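## Task

Carry the jars marked NACL 3 M and NACL 6 M from the cart to the mat on the desk and leave both standing upright there. Every other labelled container must stay where it was, the cart must remain upright, and no labelled container may reach the floor. The robot must not fall over or finish leaning; any of these counts as failure.

## Robot and tools

ROBOT. An omnidirectional base carries a column roughly 1.7 m high. A carriage slides along it (lift_m) and holds two identical six-joint arms, each ending in a two-finger gripper. Arm bases sit about 0.57 m + lift_m above the floor; carriage parts hang about 0.15 m below them. A hand reaches 0.78 m from its shoulder but only about 0.38 m below its arm base. The hand is about 0.16 m long, 0.1 m wide (0.14 m open); fingertips taper to about 0.005 m thick. Parked arm: joints 1 to 6 = 0, 0.05, 0.05, 1.45, 0, 0 (robot then about 0.85 m wide, 0.65 m long). Cameras: carriage_camera looks forward and about 20 degrees down; left_wrist_camera and right_wrist_camera look past the fingertips.

FRAMES. Base frame: origin on the floor under the base centre, x forward, y left, z up, metres. left_hand and right_hand are the midpoint between the pads in this frame; quat_wxyz rotates base axes into the hand's (hand z along the fingers, y the opening direction; upright hand with joints 1, 5, 6 at 0 is (1,0,0,0)). base_odometry is in the frame the base had at the scene's start, heading in rad (-3.142 to 3.142, left positive); it counts wheel turns only, so slip and shoves distort it, and turns drift a degree or two.

TOOL move. Every argument except cameras forms one action; all its motions start at once. base: an object with exactly one key, each a relative offset from where the base last reported itself: translate_m (forward +, -2 to 2 m), strafe_m (left +, -2 to 2 m), rotate_rad (counter-clockwise +, -6.3 to 6.3 rad). joints: one object keyed by joint name holding absolute targets (not offsets), any subset, both arms in the same object: lift_m 0 to 1 m (±0.004); for each side left_/right_: joint1_rad -2.617 to 3.054 (yaw about vertical, 0 forward, + left, ±0.02); joint2_rad 0 to 3.141 (shoulder: 0 upper arm back and level, 1.57 vertical, 3.14 forward level, ±0.105); joint3_rad 0 to 3.141 (elbow, 0 folded, 3.14 straight, ±0.06); joint4_rad -1.57 to 1.57 (wrist pitch, + lifts fingertips, ±0.04); joint5_rad -1.57 to 1.57 (wrist yaw, + turns fingertips to the RIGHT, ±0.025); joint6_rad -2.094 to 2.094 (roll, + clockwise seen from forearm, ±0.02); gripper_m 0 to 0.093 m pad gap (±0.004). speeds caps top speed for this action only: translate_m/strafe_m 0.02 to 0.5 m/s, rotate_rad 0.05 to 1.57 rad/s, lift_m 0.08 to 0.25 m/s (defaults are the maxima). min_time_s (0.1 to 8 s) is a lower bound on each arm and gripper motion's duration; it makes arm paths straighter. No action exceeds 15 s; a base move times out at 14 s. cameras: list from carriage_camera, left_wrist_camera, right_wrist_camera, all; omitted/null means all, [] none. Unknown keys make the call invalid; out-of-range values get it refused, and then later move/wait/finished_scene calls in that reply are skipped (also after a stop during or blocking a call). A move with no action just reports.

wait: seconds 0 to 10, plus cameras; robot keeps its last command. zoom_image: camera and region [x0,y0,x1,y1] in pixels of that camera's latest image (896x504), at most 504x504. finished_scene: scene number (1 to 3); ends the scene irreversibly, the result states success and the next task. Scene 1 is practice and may be skipped.

RESULTS. A move line reads done or the worst status. base_status/joint_status: done (for the base, wheels turned the full amount even if slipping); off_target (resting short, maybe still pushing); contact_stop or time_out (target dropped, holding in place); not_followed (a self-collision check withheld that arm's targets; the gripper still acts); limit_stop_at_motor_heat. on_its_own lists uncommanded behaviour; "held at" is a target. motor_effort is percent of maximum, bracket = peak; large errors. Falling lift effort while lowering means a hand or load is resting on something. Joint torques wrap at ±28 N m for joints 1 to 3. Gripper on a hard object reads up to 0.005 m narrower than it; closed on nothing reads 0.000 to 0.002. Firm grips may show off_target. Release by commanding well above the reading. Unneeded lines are omitted. Images can lag the state slightly. Calibration (K, distortion, T_world_to_cam) is given per camera; wrist camera poses depend on joint readings and can be several times less accurate.

CAUTIONS. Hand readings may be off, often too high, especially far out; 1 kg can sag a level hand 7 to 25 cm. Small joint turns may not happen. Arms have no contact stop: blocked, they keep pressing and snap forward when freed. The base stops on wheel load only, not arm contact; it may shove loose furniture. If pinned, drive about 0.2 m back or undo the turn; raise the lift if the carriage rests on something. Never back under a table edge into the column. Keep the arms from hitting or pressing each other (can end the scene). To untangle a withheld pair, send one arm its current readings with joint 1 swung away, then the other in a later call. Tipping risk rises with a high carriage, extended or loaded arms, pushing, or abrupt stops; only images reveal a lean. Motors heat when arms are extended or loaded, even while you are deliberating; at 75 °C a MOTOR HOT line appears, at 100 °C the arm goes limp for 30 to 60 s and drops what it holds. Park arms to cool. Avoid drops, releasing moving objects, slams, hard hits and hard pushes.

Each tool is called by a JSON object that holds its "api" and its "payload".

## Session

{"api": "move", "payload": {"base": {"rotate_rad": 1.4}, "cameras": ["carriage_camera"]}}

Scene clock: 2.93 s.
Joint torques (N m): left_arm=[-0.42 4.6 5.3 -0.38 -0.01 -0.04] | right_arm=[0.17 3.4 6.11 -0.3 0.09 0.06]
move: done
base_odometry: x=+0.000 y=+0.000 heading=+1.400
base_status: done
joint_positions: lift_m=+0.300 left_joint1_rad=+0.000 left_joint2_rad=+0.055 left_joint3_rad=+0.051 left_joint4_rad=+1.475 left_joint5_rad=+0.031 left_joint6_rad=+0.040 left_gripper_m=+0.09397 right_joint1_rad=-0.016 right_joint2_rad=+0.048 right_joint3_rad=+0.039 right_joint4_rad=+1.493 right_joint5_rad=-0.022 right_joint6_rad=+0.050 right_gripper_m=+0.09397
motor_effort: lift_m=+40(41) drive_wheels=+8(19)
left_hand: x=+0.2485 y=+0.2991 z=+1.3127 quat_wxyz=(+0.998, +0.016, +0.049, +0.019) (m; base frame)
right_hand: x=+0.2456 y=-0.3010 z=+1.3099 quat_wxyz=(+0.999, -0.010, +0.044, +0.018) (m; base frame)
pictures: carriage_camera
camera_calibration:
carriage_camera: T_world_to_cam=[[-0.0301167, -0.999264, -0.0237735, 0.0346], [-0.352417, 0.0328724, -0.935266, 1.25938], [0.935359, -0.0197889, -0.353147, 0.333327], [0, 0, 0, 1]]

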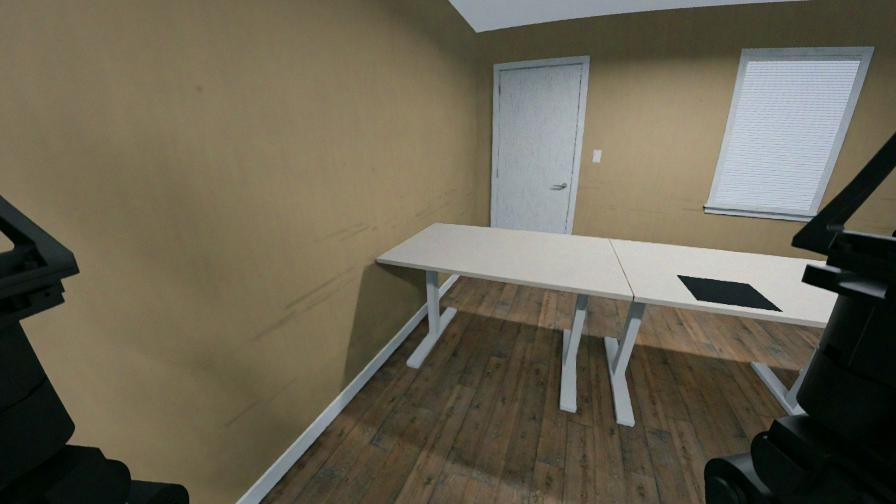

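{"api": "move", "payload": {"base": {"rotate_rad": -0.9}, "cameras": ["carriage_camera"]}}

Scene clock: 5.70 s.
Joint torques (N m): left_arm=[-0.43 4.6 5.29 -0.37 -0.01 -0.04] | right_arm=[0.27 3.38 6.09 -0.3 0.09 0.06]
move: done
base_odometry: x=+0.000 y=+0.000 heading=+0.500
base_status: done
joint_positions: lift_m=+0.300 left_joint1_rad=+0.000 left_joint2_rad=+0.055 left_joint3_rad=+0.051 left_joint4_rad=+1.475 left_joint5_rad=+0.031 left_joint6_rad=+0.040 left_gripper_m=+0.09397 right_joint1_rad=-0.016 right_joint2_rad=+0.048 right_joint3_rad=+0.039 right_joint4_rad=+1.493 right_joint5_rad=-0.022 right_joint6_rad=+0.050 right_gripper_m=+0.09397
motor_effort: lift_m=+40(41) drive_wheels=+8(13)
left_hand: x=+0.2486 y=+0.2991 z=+1.3127 quat_wxyz=(+0.998, +0.016, +0.050, +0.019) (m; base frame)
right_hand: x=+0.2456 y=-0.3010 z=+1.3099 quat_wxyz=(+0.999, -0.010, +0.044, +0.018) (m; base frame)
pictures: carriage_camera
camera_calibration:
carriage_camera: T_world_to_cam=[[-0.0301167, -0.999264, -0.0237735, 0.0346], [-0.352417, 0.0328724, -0.935266, 1.25938], [0.935359, -0.0197889, -0.353147, 0.333327], [0, 0, 0, 1]]

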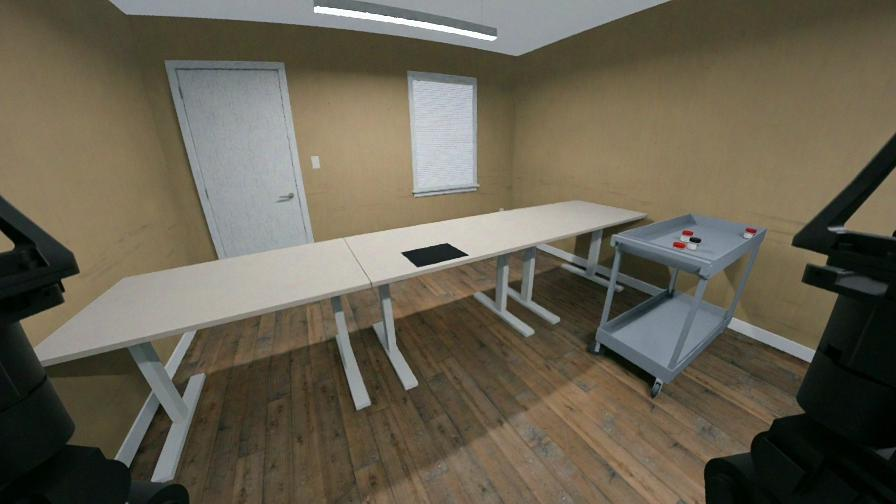

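{"api": "move", "payload": {"base": {"rotate_rad": -0.6}, "cameras": ["carriage_camera"]}}

{"api": "zoom_image", "payload": {"camera": "carriage_camera", "region": [400, 180, 650, 410]}}

Scene clock: 8.17 s.
Joint torques (N m): left_arm=[-0.43 4.6 5.27 -0.36 -0.01 -0.04] | right_arm=[0.2 3.38 6.12 -0.3 0.08 0.06]
move: done
base_odometry: x=+0.000 y=+0.000 heading=-0.100
base_status: done
joint_positions: lift_m=+0.300 left_joint1_rad=+0.000 left_joint2_rad=+0.055 left_joint3_rad=+0.051 left_joint4_rad=+1.475 left_joint5_rad=+0.031 left_joint6_rad=+0.040 left_gripper_m=+0.09397 right_joint1_rad=-0.016 right_joint2_rad=+0.048 right_joint3_rad=+0.039 right_joint4_rad=+1.493 right_joint5_rad=-0.022 right_joint6_rad=+0.050 right_gripper_m=+0.09397
motor_effort: lift_m=+40(41) drive_wheels=+8(18)
left_hand: x=+0.2486 y=+0.2991 z=+1.3127 quat_wxyz=(+0.998, +0.016, +0.050, +0.019) (m; base frame)
right_hand: x=+0.2456 y=-0.3010 z=+1.3099 quat_wxyz=(+0.999, -0.010, +0.044, +0.018) (m; base frame)
pictures: carriage_camera
camera_calibration:
carriage_camera: T_world_to_cam=[[-0.0301167, -0.999264, -0.0237735, 0.0346], [-0.352417, 0.0328724, -0.935266, 1.25938], [0.935359, -0.0197889, -0.353147, 0.333327], [0, 0, 0, 1]]

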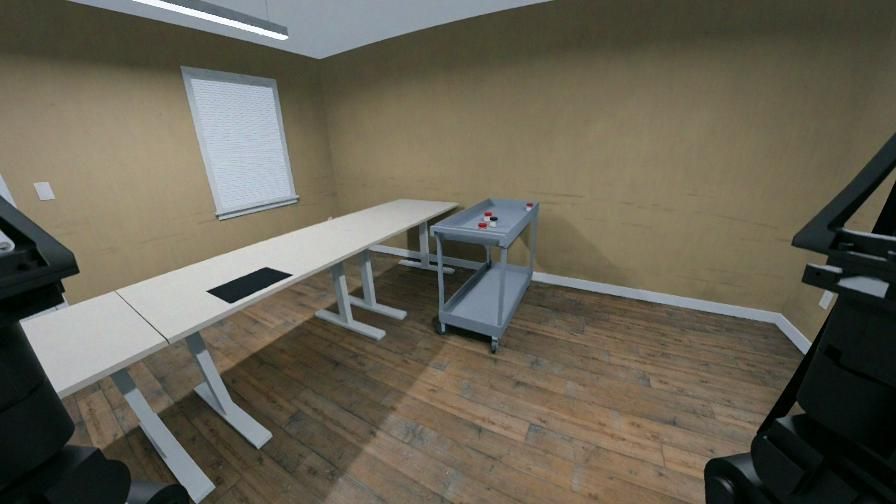

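Scaled by 2.016.

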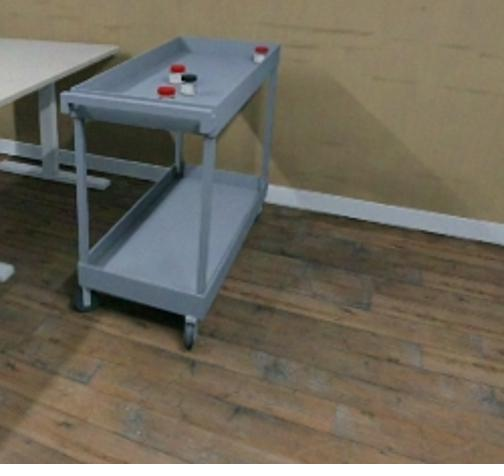

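{"api": "move", "payload": {"base": {"rotate_rad": -0.45}, "cameras": []}}

{"api": "move", "payload": {"base": {"translate_m": 0.7}, "joints": {"lift_m": 0.4}, "cameras": ["carriage_camera"]}}

Scene clock: 11.10 s.
Joint torques (N m): left_arm=[-0.43 4.57 5.27 -0.37 -0.01 -0.04] | right_arm=[0.32 3.41 6.11 -0.29 0.08 0.07]
move: done
base_odometry: x=+0.000 y=+0.000 heading=-0.549
base_status: done
joint_positions: lift_m=+0.300 left_joint1_rad=+0.000 left_joint2_rad=+0.055 left_joint3_rad=+0.051 left_joint4_rad=+1.475 left_joint5_rad=+0.031 left_joint6_rad=+0.040 left_gripper_m=+0.09397 right_joint1_rad=-0.016 right_joint2_rad=+0.048 right_joint3_rad=+0.039 right_joint4_rad=+1.493 right_joint5_rad=-0.022 right_joint6_rad=+0.050 right_gripper_m=+0.09397
motor_effort: lift_m=+40(40) drive_wheels=+8(19)
left_hand: x=+0.2486 y=+0.2991 z=+1.3127 quat_wxyz=(+0.998, +0.016, +0.050, +0.019) (m; base frame)
right_hand: x=+0.2456 y=-0.3010 z=+1.3099 quat_wxyz=(+0.999, -0.010, +0.044, +0.018) (m; base frame)
pictures: none

Scene clock: 14.73 s.
Joint torques (N m): left_arm=[-0.42 4.42 5.31 -0.36 -0.02 -0.05] | right_arm=[0.18 3.4 6.09 -0.28 0.09 0.07]
move: done
base_odometry: x=+0.597 y=-0.366 heading=-0.550
base_status: done
joint_positions: lift_m=+0.400 left_joint1_rad=+0.000 left_joint2_rad=+0.055 left_joint3_rad=+0.051 left_joint4_rad=+1.475 left_joint5_rad=+0.031 left_joint6_rad=+0.040 left_gripper_m=+0.09397 right_joint1_rad=-0.016 right_joint2_rad=+0.048 right_joint3_rad=+0.039 right_joint4_rad=+1.493 right_joint5_rad=-0.022 right_joint6_rad=+0.050 right_gripper_m=+0.09397
joint_status: all done
motor_effort: lift_m=+42(51) drive_wheels=-5(26)
left_hand: x=+0.2487 y=+0.2991 z=+1.4125 quat_wxyz=(+0.998, +0.016, +0.050, +0.019) (m; base frame)
right_hand: x=+0.2458 y=-0.3010 z=+1.4097 quat_wxyz=(+0.999, -0.010, +0.044, +0.018) (m; base frame)
pictures: carriage_camera
camera_calibration:
carriage_camera: T_world_to_cam=[[-0.0301167, -0.999264, -0.0237735, 0.0369726], [-0.352417, 0.0328724, -0.935266, 1.35272], [0.935359, -0.0197889, -0.353147, 0.368571], [0, 0, 0, 1]]

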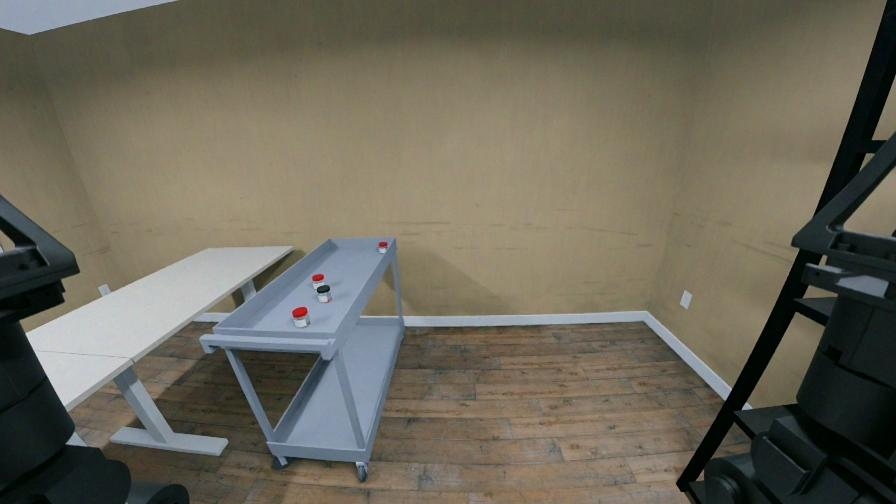

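{"api": "zoom_image", "payload": {"camera": "carriage_camera", "region": [280, 260, 350, 335]}}

{"api": "move", "payload": {"base": {"strafe_m": 0.32}, "cameras": ["carriage_camera"]}}

Scaled by 6.720.

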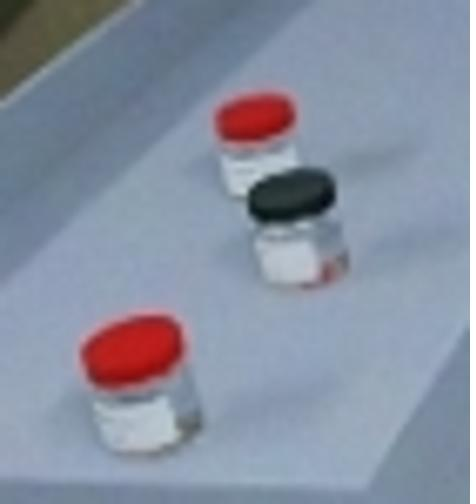

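Scene clock: 17.77 s.
Joint torques (N m): left_arm=[-0.38 4.57 5.29 -0.36 -0.03 -0.05] | right_arm=[0.23 3.4 6.11 -0.29 0.09 0.06]
move: done
base_odometry: x=+0.764 y=-0.094 heading=-0.550
base_status: done
joint_positions: lift_m=+0.400 left_joint1_rad=+0.000 left_joint2_rad=+0.055 left_joint3_rad=+0.051 left_joint4_rad=+1.474 left_joint5_rad=+0.031 left_joint6_rad=+0.040 left_gripper_m=+0.09397 right_joint1_rad=-0.016 right_joint2_rad=+0.048 right_joint3_rad=+0.039 right_joint4_rad=+1.493 right_joint5_rad=-0.022 right_joint6_rad=+0.050 right_gripper_m=+0.09397
motor_effort: lift_m=+42(43) drive_wheels=+0(19)
left_hand: x=+0.2488 y=+0.2991 z=+1.4125 quat_wxyz=(+0.998, +0.016, +0.050, +0.019) (m; base frame)
right_hand: x=+0.2457 y=-0.3010 z=+1.4097 quat_wxyz=(+0.999, -0.010, +0.044, +0.017) (m; base frame)
pictures: carriage_camera
camera_calibration:
carriage_camera: T_world_to_cam=[[-0.0301167, -0.999264, -0.0237735, 0.0369726], [-0.352417, 0.0328724, -0.935266, 1.35272], [0.935359, -0.0197889, -0.353147, 0.368571], [0, 0, 0, 1]]

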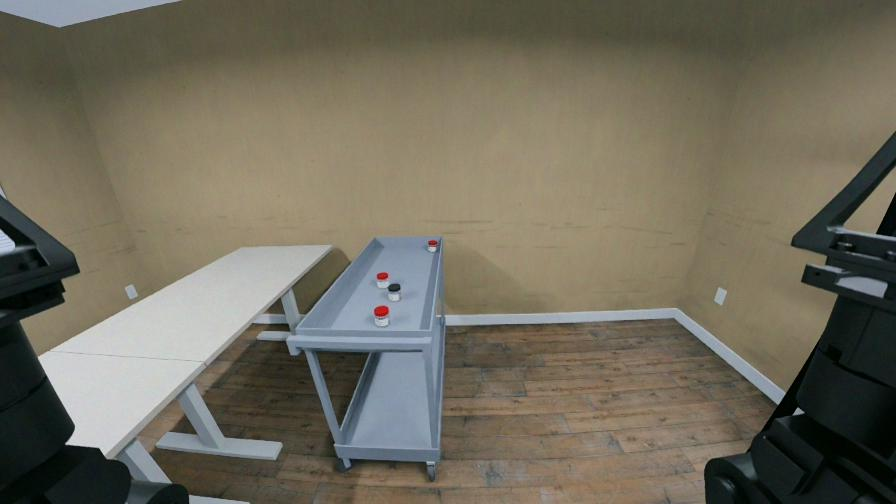

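{"api": "move", "payload": {"base": {"translate_m": 0.42}, "speeds": {"translate_m": 0.3}, "joints": {"lift_m": 0.15, "left_joint1_rad": -0.2, "left_joint2_rad": 1.3, "left_joint3_rad": 1.2, "left_joint4_rad": -0.1}, "min_time_s": 2, "cameras": ["carriage_camera", "left_wrist_camera"]}}

Scene clock: 21.43 s.
Joint torques (N m): left_arm=[-0.94 -5.86 10.11 1.9 0.02 -0.04] | right_arm=[0.25 3.37 6.08 -0.29 0.08 0.06]
move: done
base_odometry: x=+1.122 y=-0.313 heading=-0.550
base_status: done
joint_positions: lift_m=+0.150 left_joint1_rad=-0.194 left_joint2_rad=+1.297 left_joint3_rad=+1.161 left_joint4_rad=-0.097 left_joint5_rad=+0.031 left_joint6_rad=+0.040 left_gripper_m=+0.09398 right_joint1_rad=-0.016 right_joint2_rad=+0.048 right_joint3_rad=+0.039 right_joint4_rad=+1.493 right_joint5_rad=-0.022 right_joint6_rad=+0.050 right_gripper_m=+0.09397
joint_status: all done
motor_effort: lift_m=+35(36) drive_wheels=-3(18)
left_hand: x=+0.6520 y=+0.2148 z=+1.0686 quat_wxyz=(+0.617, +0.101, +0.778, -0.060) (m; base frame)
right_hand: x=+0.2456 y=-0.3010 z=+1.1604 quat_wxyz=(+0.999, -0.010, +0.044, +0.017) (m; base frame)
pictures: carriage_camera, left_wrist_camera
camera_calibration:
carriage_camera: T_world_to_cam=[[-0.0301167, -0.999264, -0.0237735, 0.0310432], [-0.352417, 0.0328724, -0.935266, 1.11945], [0.935359, -0.0197889, -0.353147, 0.280493], [0, 0, 0, 1]]
left_wrist_camera: T_world_to_cam=[[-0.250591, -0.967253, -0.0403237, 0.416153], [-0.736976, 0.21761, -0.639932, 1.12155], [0.627751, -0.130643, -0.767373, 0.56083], [0, 0, 0, 1]]

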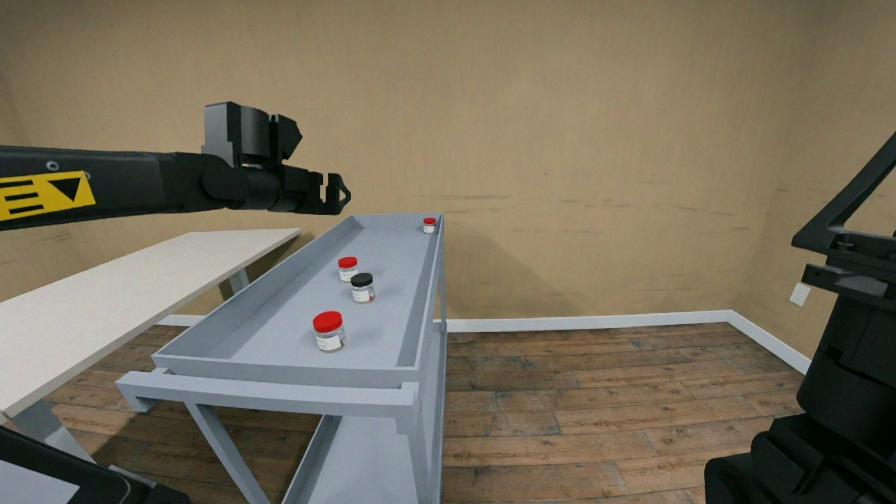

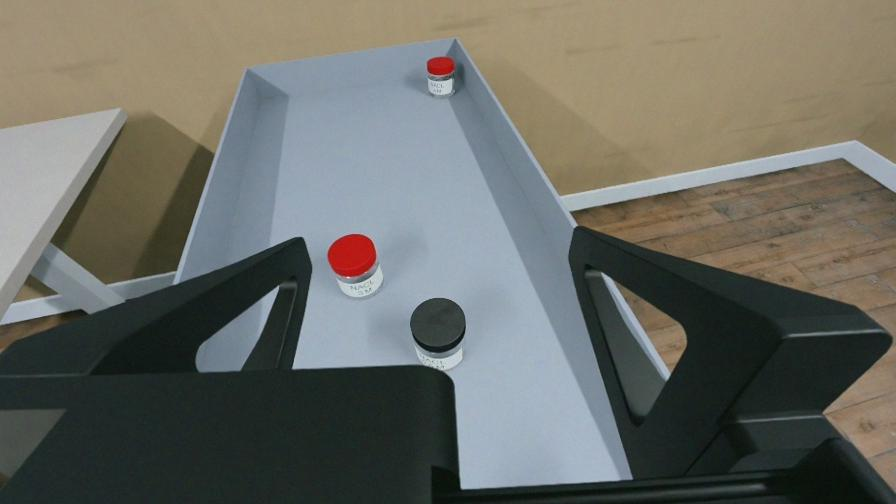

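{"api": "zoom_image", "payload": {"camera": "left_wrist_camera", "region": [325, 230, 390, 300]}}

{"api": "zoom_image", "payload": {"camera": "left_wrist_camera", "region": [420, 50, 465, 100]}}

{"api": "zoom_image", "payload": {"camera": "left_wrist_camera", "region": [405, 300, 470, 370]}}

{"api": "zoom_image", "payload": {"camera": "carriage_camera", "region": [305, 300, 355, 360]}}

{"api": "zoom_image", "payload": {"camera": "carriage_camera", "region": [340, 260, 390, 310]}}

Scaled by 7.200.

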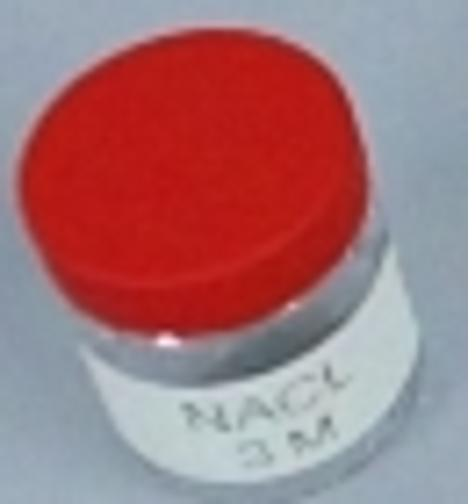

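Scaled by 10.080.

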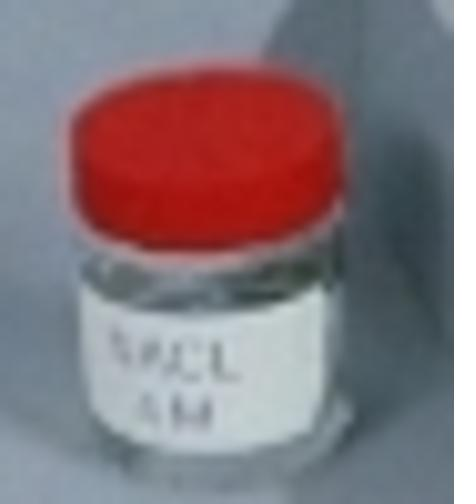

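Scaled by 7.200.

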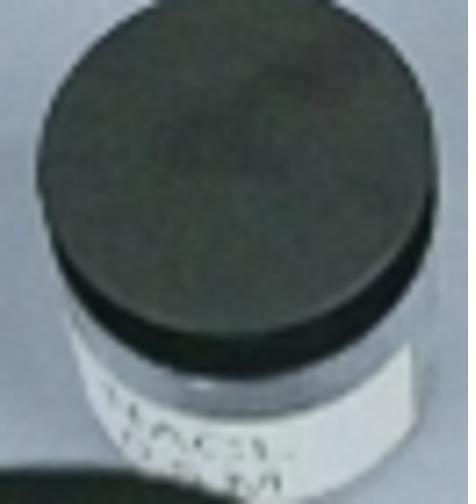

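Scaled by 8.400.

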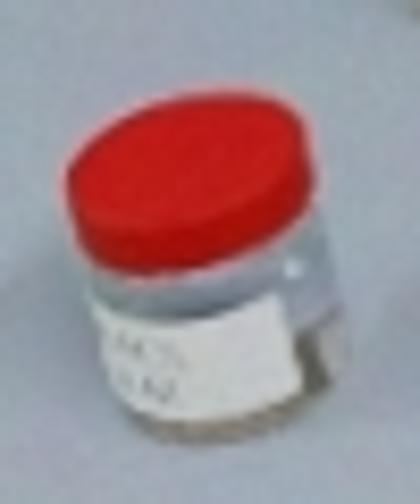

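Scaled by 10.080.

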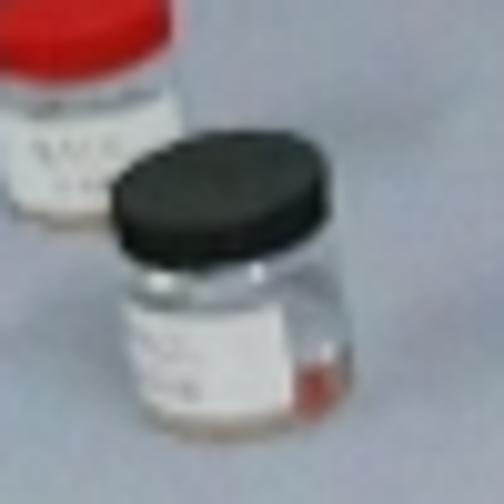

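{"api": "move", "payload": {"joints": {"left_joint1_rad": -0.05, "left_joint2_rad": 1.0, "left_joint3_rad": 0.95, "left_joint4_rad": -0.5}, "cameras": ["left_wrist_camera"]}}

Scene clock: 23.63 s.
Joint torques (N m): left_arm=[0.1 -4.25 5.9 1.74 0.03 -0.04] | right_arm=[0.23 3.4 6.05 -0.29 0.09 0.06]
move: done
base_odometry: x=+1.122 y=-0.313 heading=-0.550
joint_positions: lift_m=+0.150 left_joint1_rad=-0.056 left_joint2_rad=+1.012 left_joint3_rad=+0.961 left_joint4_rad=-0.494 left_joint5_rad=+0.031 left_joint6_rad=+0.040 left_gripper_m=+0.09398 right_joint1_rad=-0.016 right_joint2_rad=+0.048 right_joint3_rad=+0.039 right_joint4_rad=+1.493 right_joint5_rad=-0.022 right_joint6_rad=+0.050 right_gripper_m=+0.09397
joint_status: all done
motor_effort: lift_m=+35(36) drive_wheels=-2(3)
left_hand: x=+0.5596 y=+0.2800 z=+0.9887 quat_wxyz=(+0.491, +0.049, +0.870, -0.018) (m; base frame)
right_hand: x=+0.2456 y=-0.3010 z=+1.1604 quat_wxyz=(+0.999, -0.010, +0.044, +0.017) (m; base frame)
pictures: left_wrist_camera
camera_calibration:
left_wrist_camera: T_world_to_cam=[[-0.12561, -0.991882, -0.0197874, 0.369533], [-0.919057, 0.123852, -0.37416, 0.853513], [0.373574, -0.0288126, -0.927153, 0.837727], [0, 0, 0, 1]]

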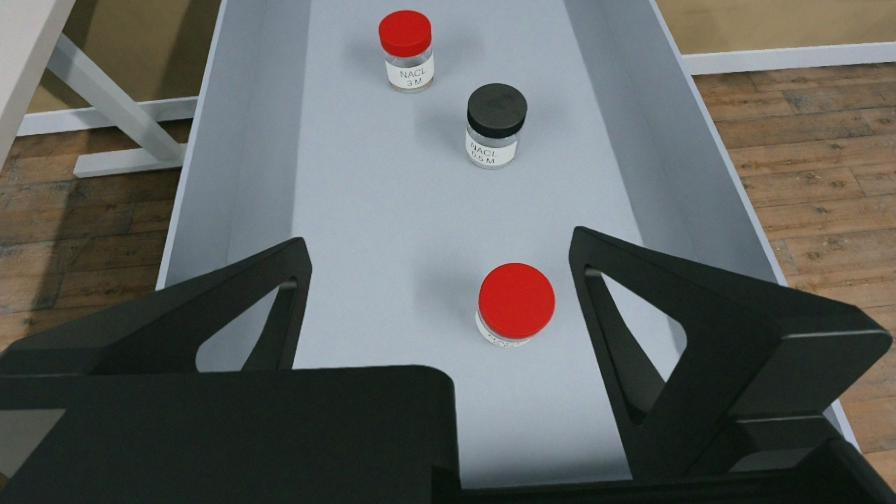

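{"api": "move", "payload": {"joints": {"left_joint1_rad": 0.0, "left_joint2_rad": 0.75, "left_joint3_rad": 0.6, "left_joint4_rad": -0.3}, "cameras": ["left_wrist_camera"]}}

{"api": "zoom_image", "payload": {"camera": "left_wrist_camera", "region": [400, 100, 600, 300]}}

Scene clock: 25.30 s.
Joint torques (N m): left_arm=[0.12 -1.98 5.97 2.02 0.02 -0.04] | right_arm=[0.24 3.38 6.05 -0.29 0.08 0.07]
move: done
base_odometry: x=+1.122 y=-0.313 heading=-0.550
joint_positions: lift_m=+0.150 left_joint1_rad=-0.006 left_joint2_rad=+0.759 left_joint3_rad=+0.611 left_joint4_rad=-0.322 left_joint5_rad=+0.031 left_joint6_rad=+0.040 left_gripper_m=+0.09398 right_joint1_rad=-0.016 right_joint2_rad=+0.048 right_joint3_rad=+0.039 right_joint4_rad=+1.493 right_joint5_rad=-0.022 right_joint6_rad=+0.050 right_gripper_m=+0.09397
joint_status: all done
motor_effort: lift_m=+36(36) drive_wheels=-2(3)
left_hand: x=+0.5212 y=+0.2971 z=+0.9387 quat_wxyz=(+0.523, +0.028, +0.852, -0.005) (m; base frame)
right_hand: x=+0.2456 y=-0.3010 z=+1.1604 quat_wxyz=(+0.999, -0.010, +0.044, +0.017) (m; base frame)
pictures: left_wrist_camera
camera_calibration:
left_wrist_camera: T_world_to_cam=[[-0.0742143, -0.996929, -0.0249919, 0.360293], [-0.893226, 0.0775964, -0.442861, 0.862158], [0.44344, -0.0105432, -0.896242, 0.735358], [0, 0, 0, 1]]

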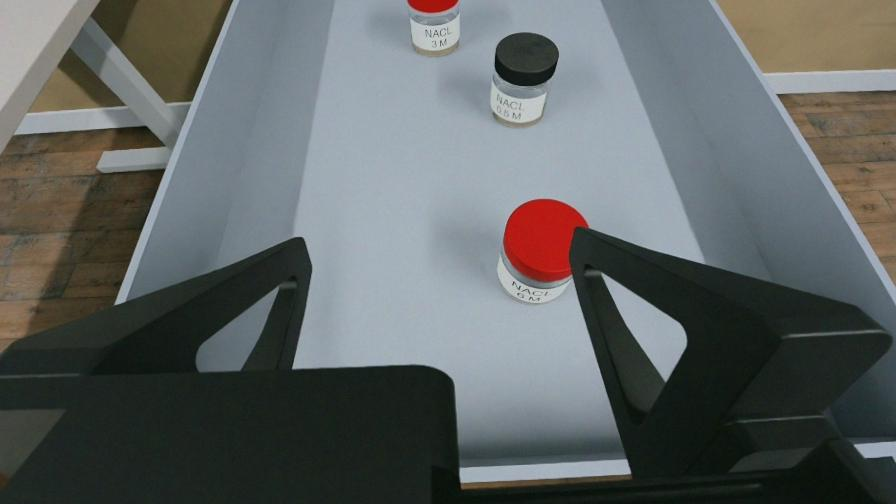

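Scaled by 2.520.

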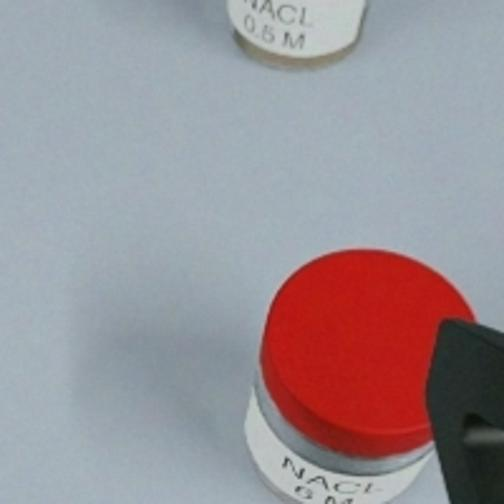

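{"api": "move", "payload": {"joints": {"lift_m": 0.35, "left_joint1_rad": 0.0, "left_joint2_rad": 0.05, "left_joint3_rad": 0.05, "left_joint4_rad": 1.45}, "cameras": []}}

{"api": "move", "payload": {"base": {"strafe_m": -0.7}, "cameras": []}}

{"api": "move", "payload": {"base": {"translate_m": 0.735}, "cameras": []}}

{"api": "move", "payload": {"base": {"rotate_rad": 1.571}, "cameras": ["carriage_camera"]}}

Scene clock: 29.17 s.
Joint torques (N m): left_arm=[0.12 3.67 4.08 -0.17 -0.02 -0.04] | right_arm=[0.24 3.4 6.06 -0.29 0.08 0.07]
move: done
base_odometry: x=+1.122 y=-0.313 heading=-0.550
joint_positions: lift_m=+0.350 left_joint1_rad=-0.006 left_joint2_rad=+0.056 left_joint3_rad=+0.061 left_joint4_rad=+1.437 left_joint5_rad=+0.031 left_joint6_rad=+0.040 left_gripper_m=+0.09398 right_joint1_rad=-0.016 right_joint2_rad=+0.048 right_joint3_rad=+0.039 right_joint4_rad=+1.493 right_joint5_rad=-0.022 right_joint6_rad=+0.050 right_gripper_m=+0.09397
joint_status: all done
motor_effort: lift_m=+42(52) drive_wheels=-2(7)
left_hand: x=+0.2550 y=+0.2988 z=+1.3642 quat_wxyz=(+0.998, +0.017, +0.064, +0.016) (m; base frame)
right_hand: x=+0.2456 y=-0.3010 z=+1.3598 quat_wxyz=(+0.999, -0.010, +0.044, +0.017) (m; base frame)
pictures: none

Scene clock: 32.80 s.
Joint torques (N m): left_arm=[-0.05 3.67 4.07 -0.2 -0.02 -0.04] | right_arm=[0.12 3.41 6.08 -0.3 0.09 0.06]
move: done
base_odometry: x=+0.757 y=-0.910 heading=-0.550
base_status: done
joint_positions: lift_m=+0.350 left_joint1_rad=-0.004 left_joint2_rad=+0.056 left_joint3_rad=+0.061 left_joint4_rad=+1.440 left_joint5_rad=+0.031 left_joint6_rad=+0.040 left_gripper_m=+0.09398 right_joint1_rad=-0.016 right_joint2_rad=+0.048 right_joint3_rad=+0.039 right_joint4_rad=+1.493 right_joint5_rad=-0.022 right_joint6_rad=+0.050 right_gripper_m=+0.09397
motor_effort: lift_m=+42(43) drive_wheels=+1(22)
left_hand: x=+0.2546 y=+0.2989 z=+1.3641 quat_wxyz=(+0.998, +0.017, +0.063, +0.017) (m; base frame)
right_hand: x=+0.2456 y=-0.3010 z=+1.3598 quat_wxyz=(+0.999, -0.010, +0.044, +0.017) (m; base frame)
pictures: none

Scene clock: 36.50 s.
Joint torques (N m): left_arm=[-0.03 3.7 4.03 -0.24 -0.01 -0.04] | right_arm=[0.2 3.38 6.05 -0.31 0.09 0.07]
move: done
base_odometry: x=+1.383 y=-1.294 heading=-0.550
base_status: done
joint_positions: lift_m=+0.350 left_joint1_rad=-0.004 left_joint2_rad=+0.056 left_joint3_rad=+0.061 left_joint4_rad=+1.444 left_joint5_rad=+0.031 left_joint6_rad=+0.040 left_gripper_m=+0.09398 right_joint1_rad=-0.016 right_joint2_rad=+0.048 right_joint3_rad=+0.039 right_joint4_rad=+1.493 right_joint5_rad=-0.022 right_joint6_rad=+0.050 right_gripper_m=+0.09397
motor_effort: lift_m=+42(43) drive_wheels=-2(19)
left_hand: x=+0.2533 y=+0.2989 z=+1.3643 quat_wxyz=(+0.998, +0.017, +0.060, +0.017) (m; base frame)
right_hand: x=+0.2457 y=-0.3010 z=+1.3598 quat_wxyz=(+0.999, -0.010, +0.044, +0.017) (m; base frame)
pictures: none

Scene clock: 39.60 s.
Joint torques (N m): left_arm=[-0.05 3.69 4.05 -0.26 -0.02 -0.04] | right_arm=[0.18 3.38 6.06 -0.29 0.09 0.06]
move: done
base_odometry: x=+1.383 y=-1.294 heading=+1.020
base_status: done
joint_positions: lift_m=+0.350 left_joint1_rad=-0.004 left_joint2_rad=+0.056 left_joint3_rad=+0.061 left_joint4_rad=+1.444 left_joint5_rad=+0.031 left_joint6_rad=+0.040 left_gripper_m=+0.09398 right_joint1_rad=-0.016 right_joint2_rad=+0.048 right_joint3_rad=+0.039 right_joint4_rad=+1.493 right_joint5_rad=-0.022 right_joint6_rad=+0.050 right_gripper_m=+0.09398
motor_effort: lift_m=+43(43) drive_wheels=+8(17)
left_hand: x=+0.2533 y=+0.2989 z=+1.3643 quat_wxyz=(+0.998, +0.017, +0.060, +0.017) (m; base frame)
right_hand: x=+0.2457 y=-0.3010 z=+1.3598 quat_wxyz=(+0.999, -0.010, +0.044, +0.017) (m; base frame)
pictures: carriage_camera
camera_calibration:
carriage_camera: T_world_to_cam=[[-0.0301167, -0.999264, -0.0237735, 0.035784], [-0.352417, 0.0328724, -0.935266, 1.30596], [0.935359, -0.0197889, -0.353147, 0.350915], [0, 0, 0, 1]]

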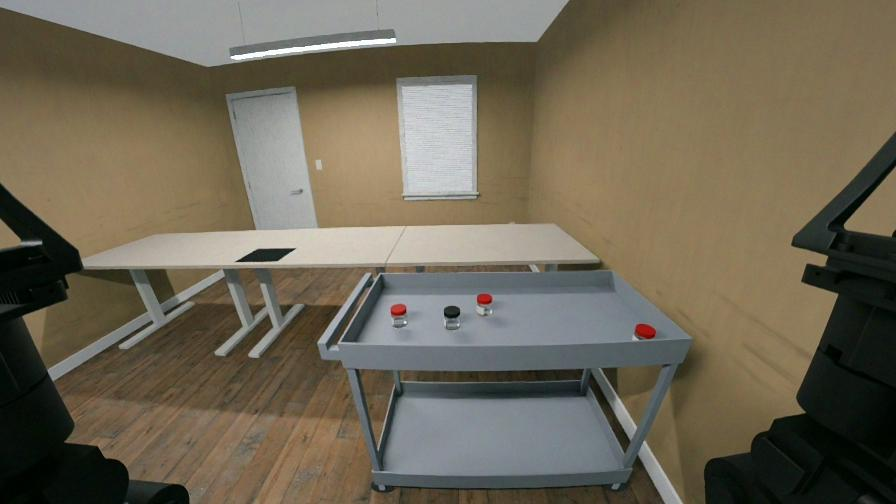

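{"api": "move", "payload": {"base": {"translate_m": 0.3}, "joints": {"lift_m": 0.4}, "speeds": {"translate_m": 0.15}, "cameras": ["carriage_camera"]}}

Scene clock: 43.87 s.
Joint torques (N m): left_arm=[-0.06 4.34 4.36 -0.31 -0.02 -0.04] | right_arm=[0.21 3.38 6.08 -0.32 0.09 0.07]
move: done
base_odometry: x=+1.540 y=-1.039 heading=+1.021
base_status: done
joint_positions: lift_m=+0.400 left_joint1_rad=-0.004 left_joint2_rad=+0.051 left_joint3_rad=+0.057 left_joint4_rad=+1.447 left_joint5_rad=+0.031 left_joint6_rad=+0.040 left_gripper_m=+0.09398 right_joint1_rad=-0.016 right_joint2_rad=+0.048 right_joint3_rad=+0.039 right_joint4_rad=+1.494 right_joint5_rad=-0.022 right_joint6_rad=+0.050 right_gripper_m=+0.09398
joint_status: all done
motor_effort: lift_m=+43(51) drive_wheels=+9(19)
left_hand: x=+0.2524 y=+0.2989 z=+1.4133 quat_wxyz=(+0.998, +0.017, +0.059, +0.017) (m; base frame)
right_hand: x=+0.2453 y=-0.3010 z=+1.4098 quat_wxyz=(+0.999, -0.010, +0.043, +0.017) (m; base frame)
pictures: carriage_camera
camera_calibration:
carriage_camera: T_world_to_cam=[[-0.0301167, -0.999264, -0.0237735, 0.0369723], [-0.352417, 0.0328724, -0.935266, 1.35271], [0.935359, -0.0197889, -0.353147, 0.368567], [0, 0, 0, 1]]

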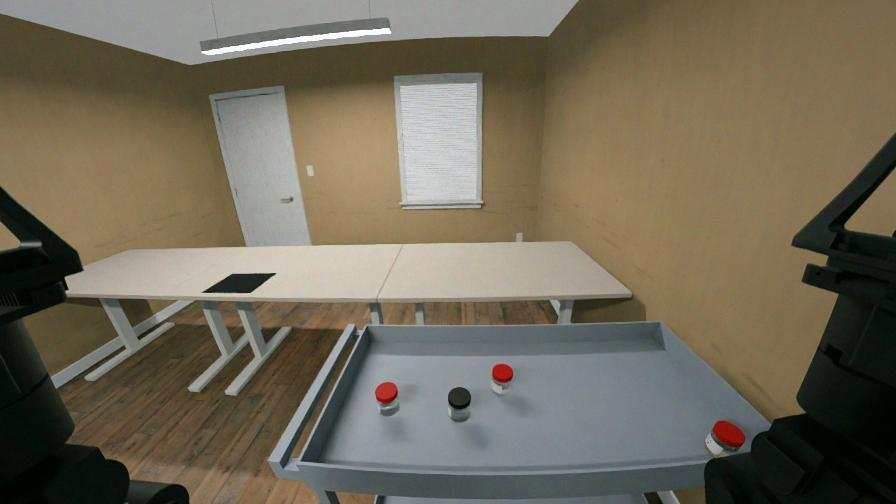

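{"api": "move", "payload": {"joints": {"left_joint1_rad": -0.36, "left_joint2_rad": 2.21, "left_joint3_rad": 1.399, "left_joint4_rad": -0.539, "left_joint6_rad": 0.0, "right_joint1_rad": 0.329, "right_joint2_rad": 2.341, "right_joint3_rad": 1.555, "right_joint4_rad": -0.516, "right_joint6_rad": 0.0}, "min_time_s": 3}}

Scene clock: 50.67 s.
Joint torques (N m): left_arm=[-0.96 -12.36 7.71 0.58 0.03 -0.17] | right_arm=[0.79 -10.56 7.88 0.97 0.08 -0.01]
move: done
base_odometry: x=+1.540 y=-1.039 heading=+1.021
joint_positions: lift_m=+0.400 left_joint1_rad=-0.354 left_joint2_rad=+2.202 left_joint3_rad=+1.369 left_joint4_rad=-0.528 left_joint5_rad=+0.031 left_joint6_rad=+0.015 left_gripper_m=+0.09398 right_joint1_rad=+0.323 right_joint2_rad=+2.330 right_joint3_rad=+1.532 right_joint4_rad=-0.505 right_joint5_rad=-0.022 right_joint6_rad=+0.008 right_gripper_m=+0.09398
joint_status: all done
motor_effort: lift_m=+43(43) drive_wheels=+9(9)
left_hand: x=+0.6297 y=+0.1483 z=+0.9260 quat_wxyz=(+0.100, +0.184, +0.977, -0.033) (m; base frame)
right_hand: x=+0.6773 y=-0.1480 z=+0.9153 quat_wxyz=(+0.130, -0.157, +0.978, +0.033) (m; base frame)
pictures: carriage_camera, left_wrist_camera, right_wrist_camera
camera_calibration:
carriage_camera: T_world_to_cam=[[-0.0301167, -0.999264, -0.0237735, 0.0369723], [-0.352417, 0.0328724, -0.935266, 1.35271], [0.935359, -0.0197889, -0.353147, 0.368567], [0, 0, 0, 1]]
left_wrist_camera: T_world_to_cam=[[-0.381432, -0.923422, 0.0424303, 0.339733], [-0.83278, 0.363189, 0.417818, 0.0876048], [-0.401232, 0.124034, -0.90754, 1.19669], [0, 0, 0, 1]]
right_wrist_camera: T_world_to_cam=[[0.252159, -0.967215, -0.0301868, -0.282254], [-0.915407, -0.248535, 0.31664, 0.300236], [-0.313761, -0.0522104, -0.948065, 1.19559], [0, 0, 0, 1]]

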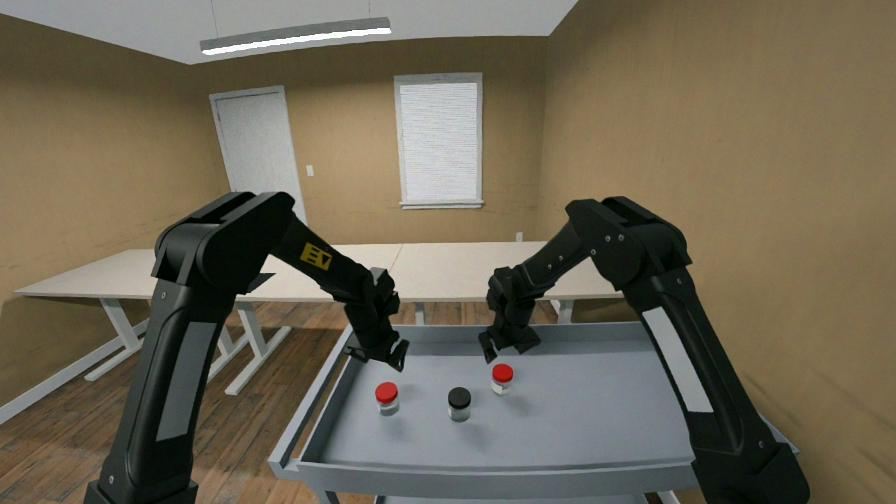

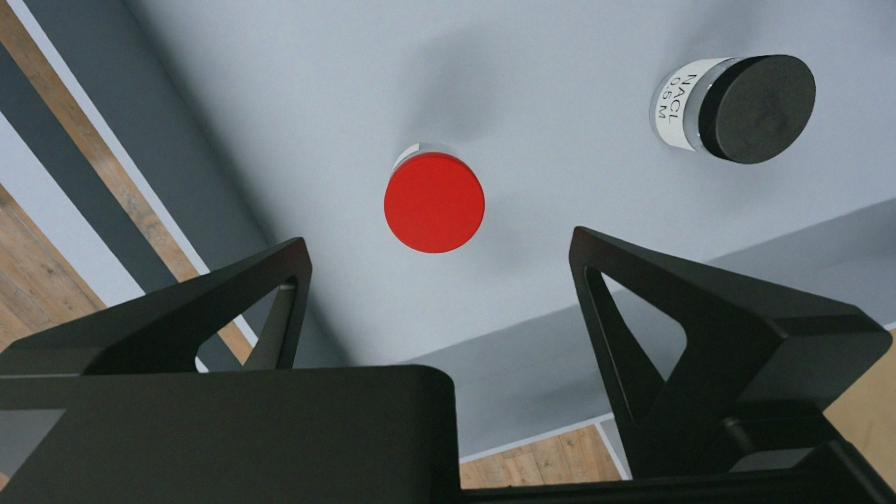

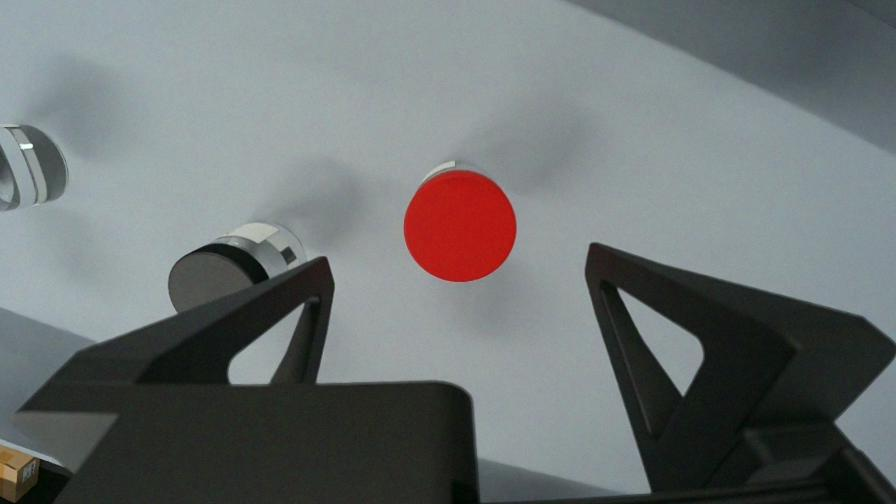

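{"api": "move", "payload": {"joints": {"left_joint1_rad": -0.348, "left_joint3_rad": 1.369, "right_joint3_rad": 1.535}, "cameras": []}}

{"api": "move", "payload": {"joints": {"lift_m": 0.33}}}

Scene clock: 53.00 s.
Joint torques (N m): left_arm=[0.06 -12.33 5.24 0.6 0.03 -0.17] | right_arm=[0.76 -10.56 6.12 0.96 0.08 -0.02]
move: done
base_odometry: x=+1.540 y=-1.039 heading=+1.021
joint_positions: lift_m=+0.400 left_joint1_rad=-0.354 left_joint2_rad=+2.202 left_joint3_rad=+1.369 left_joint4_rad=-0.530 left_joint5_rad=+0.031 left_joint6_rad=+0.015 left_gripper_m=+0.09398 right_joint1_rad=+0.323 right_joint2_rad=+2.330 right_joint3_rad=+1.532 right_joint4_rad=-0.506 right_joint5_rad=-0.022 right_joint6_rad=+0.008 right_gripper_m=+0.09398
joint_status: all done
motor_effort: lift_m=+43(43) drive_wheels=+9(9)
left_hand: x=+0.6294 y=+0.1484 z=+0.9259 quat_wxyz=(+0.100, +0.184, +0.977, -0.033) (m; base frame)
right_hand: x=+0.6769 y=-0.1482 z=+0.9152 quat_wxyz=(+0.129, -0.157, +0.979, +0.033) (m; base frame)
pictures: none

Scene clock: 53.80 s.
Joint torques (N m): left_arm=[0.27 -13.6 5.08 0.63 0.03 -0.16] | right_arm=[0.68 -11.6 5.93 0.99 0.08 -0.02]
move: done
base_odometry: x=+1.540 y=-1.039 heading=+1.021
joint_positions: lift_m=+0.330 left_joint1_rad=-0.354 left_joint2_rad=+2.215 left_joint3_rad=+1.369 left_joint4_rad=-0.538 left_joint5_rad=+0.031 left_joint6_rad=+0.014 left_gripper_m=+0.09398 right_joint1_rad=+0.323 right_joint2_rad=+2.341 right_joint3_rad=+1.532 right_joint4_rad=-0.515 right_joint5_rad=-0.022 right_joint6_rad=+0.007 right_gripper_m=+0.09398
joint_status: all done
motor_effort: lift_m=+37(37) drive_wheels=-4(9)
left_hand: x=+0.6255 y=+0.1498 z=+0.8507 quat_wxyz=(+0.089, +0.184, +0.978, -0.031) (m; base frame)
right_hand: x=+0.6730 y=-0.1495 z=+0.8399 quat_wxyz=(+0.119, -0.157, +0.980, +0.031) (m; base frame)
pictures: carriage_camera, left_wrist_camera, right_wrist_camera
camera_calibration:
carriage_camera: T_world_to_cam=[[-0.0301167, -0.999264, -0.0237735, 0.0353197], [-0.352417, 0.0328724, -0.935266, 1.28769], [0.935359, -0.0197889, -0.353147, 0.344018], [0, 0, 0, 1]]
left_wrist_camera: T_world_to_cam=[[-0.379832, -0.924036, 0.0434159, 0.341011], [-0.823981, 0.35929, 0.438139, 0.0927806], [-0.420455, 0.130645, -0.897858, 1.12921], [0, 0, 0, 1]]
right_wrist_camera: T_world_to_cam=[[0.251911, -0.967328, -0.0286064, -0.286016], [-0.908588, -0.246584, 0.337141, 0.298306], [-0.333179, -0.0589379, -0.94102, 1.12882], [0, 0, 0, 1]]

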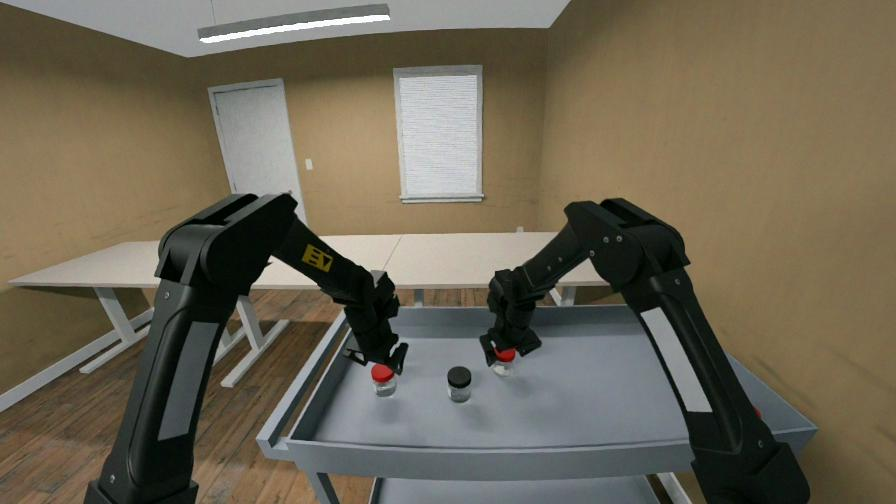

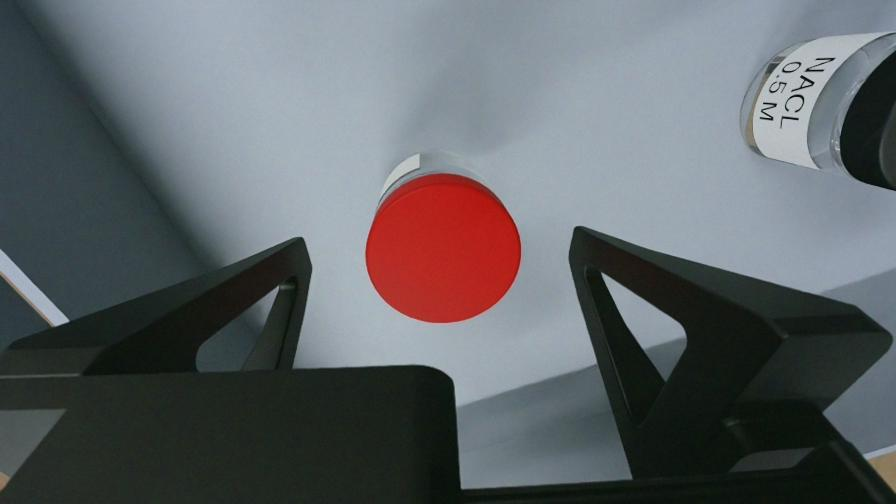

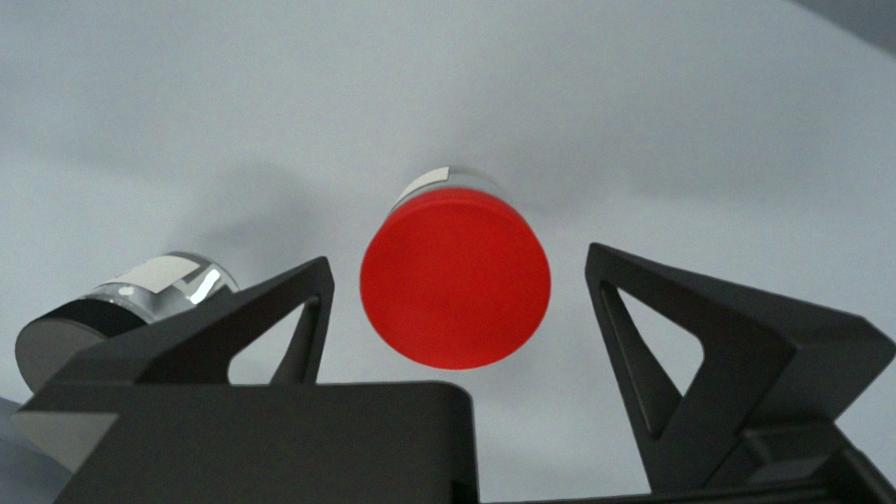

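{"api": "move", "payload": {"joints": {"left_joint3_rad": 1.342, "right_joint3_rad": 1.506, "lift_m": 0.308}, "speeds": {"lift_m": 0.08}}}

Scene clock: 55.53 s.
Joint torques (N m): left_arm=[0.09 -13.49 4.44 0.62 0.03 -0.16] | right_arm=[0.68 -11.44 5.71 0.97 0.08 -0.02]
move: done
base_odometry: x=+1.540 y=-1.039 heading=+1.021
joint_positions: lift_m=+0.308 left_joint1_rad=-0.354 left_joint2_rad=+2.215 left_joint3_rad=+1.348 left_joint4_rad=-0.538 left_joint5_rad=+0.031 left_joint6_rad=+0.014 left_gripper_m=+0.09398 right_joint1_rad=+0.323 right_joint2_rad=+2.341 right_joint3_rad=+1.506 right_joint4_rad=-0.516 right_joint5_rad=-0.022 right_joint6_rad=+0.007 right_gripper_m=+0.09398
joint_status: all done
motor_effort: lift_m=+36(37) drive_wheels=-4(9)
left_hand: x=+0.6179 y=+0.1526 z=+0.8236 quat_wxyz=(+0.079, +0.184, +0.979, -0.029) (m; base frame)
right_hand: x=+0.6634 y=-0.1527 z=+0.8109 quat_wxyz=(+0.106, -0.157, +0.981, +0.029) (m; base frame)
pictures: carriage_camera, left_wrist_camera, right_wrist_camera
camera_calibration:
carriage_camera: T_world_to_cam=[[-0.0301167, -0.999264, -0.0237735, 0.0347985], [-0.352417, 0.0328724, -0.935266, 1.26719], [0.935359, -0.0197889, -0.353147, 0.336275], [0, 0, 0, 1]]
left_wrist_camera: T_world_to_cam=[[-0.37897, -0.924354, 0.0441664, 0.340792], [-0.815173, 0.356037, 0.45687, 0.0770164], [-0.438035, 0.137137, -0.888436, 1.10347], [0, 0, 0, 1]]
right_wrist_camera: T_world_to_cam=[[0.2512, -0.967566, -0.0267439, -0.288614], [-0.899604, -0.243575, 0.36247, 0.272527], [-0.357227, -0.0669935, -0.931612, 1.10523], [0, 0, 0, 1]]

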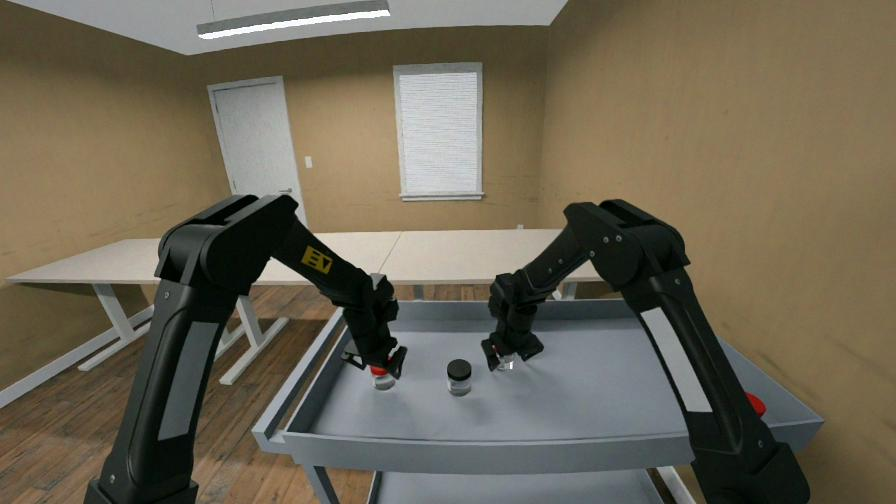

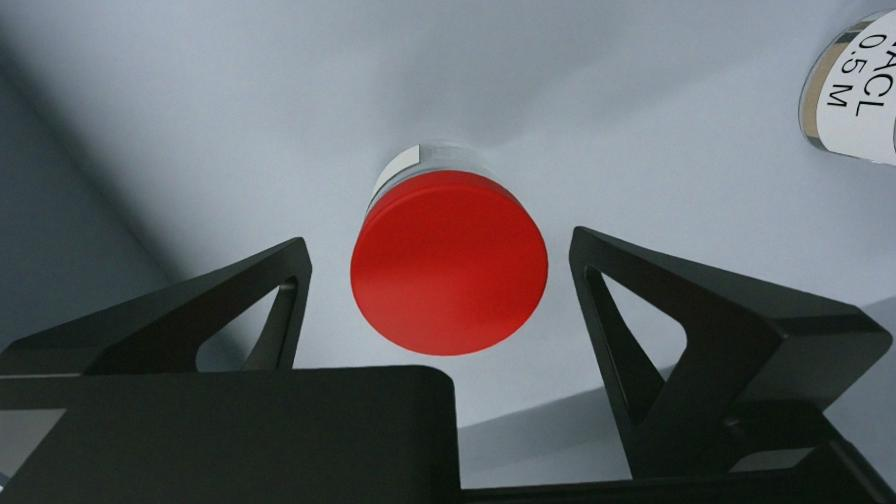

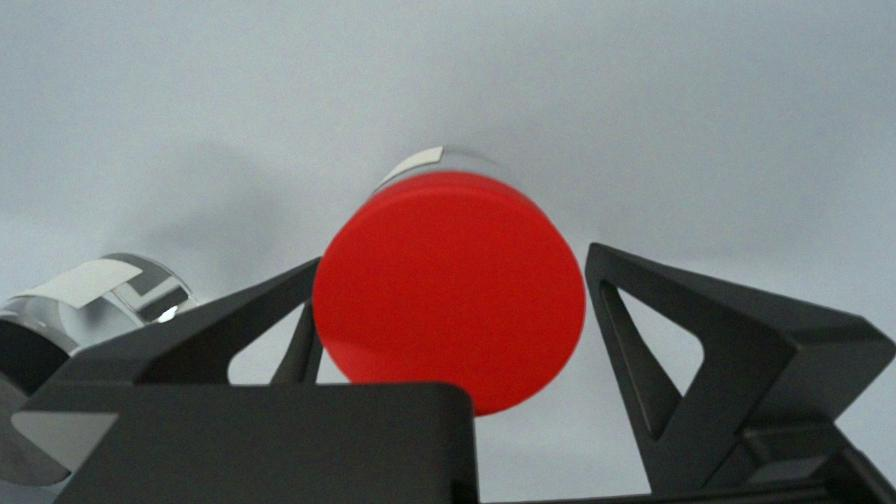

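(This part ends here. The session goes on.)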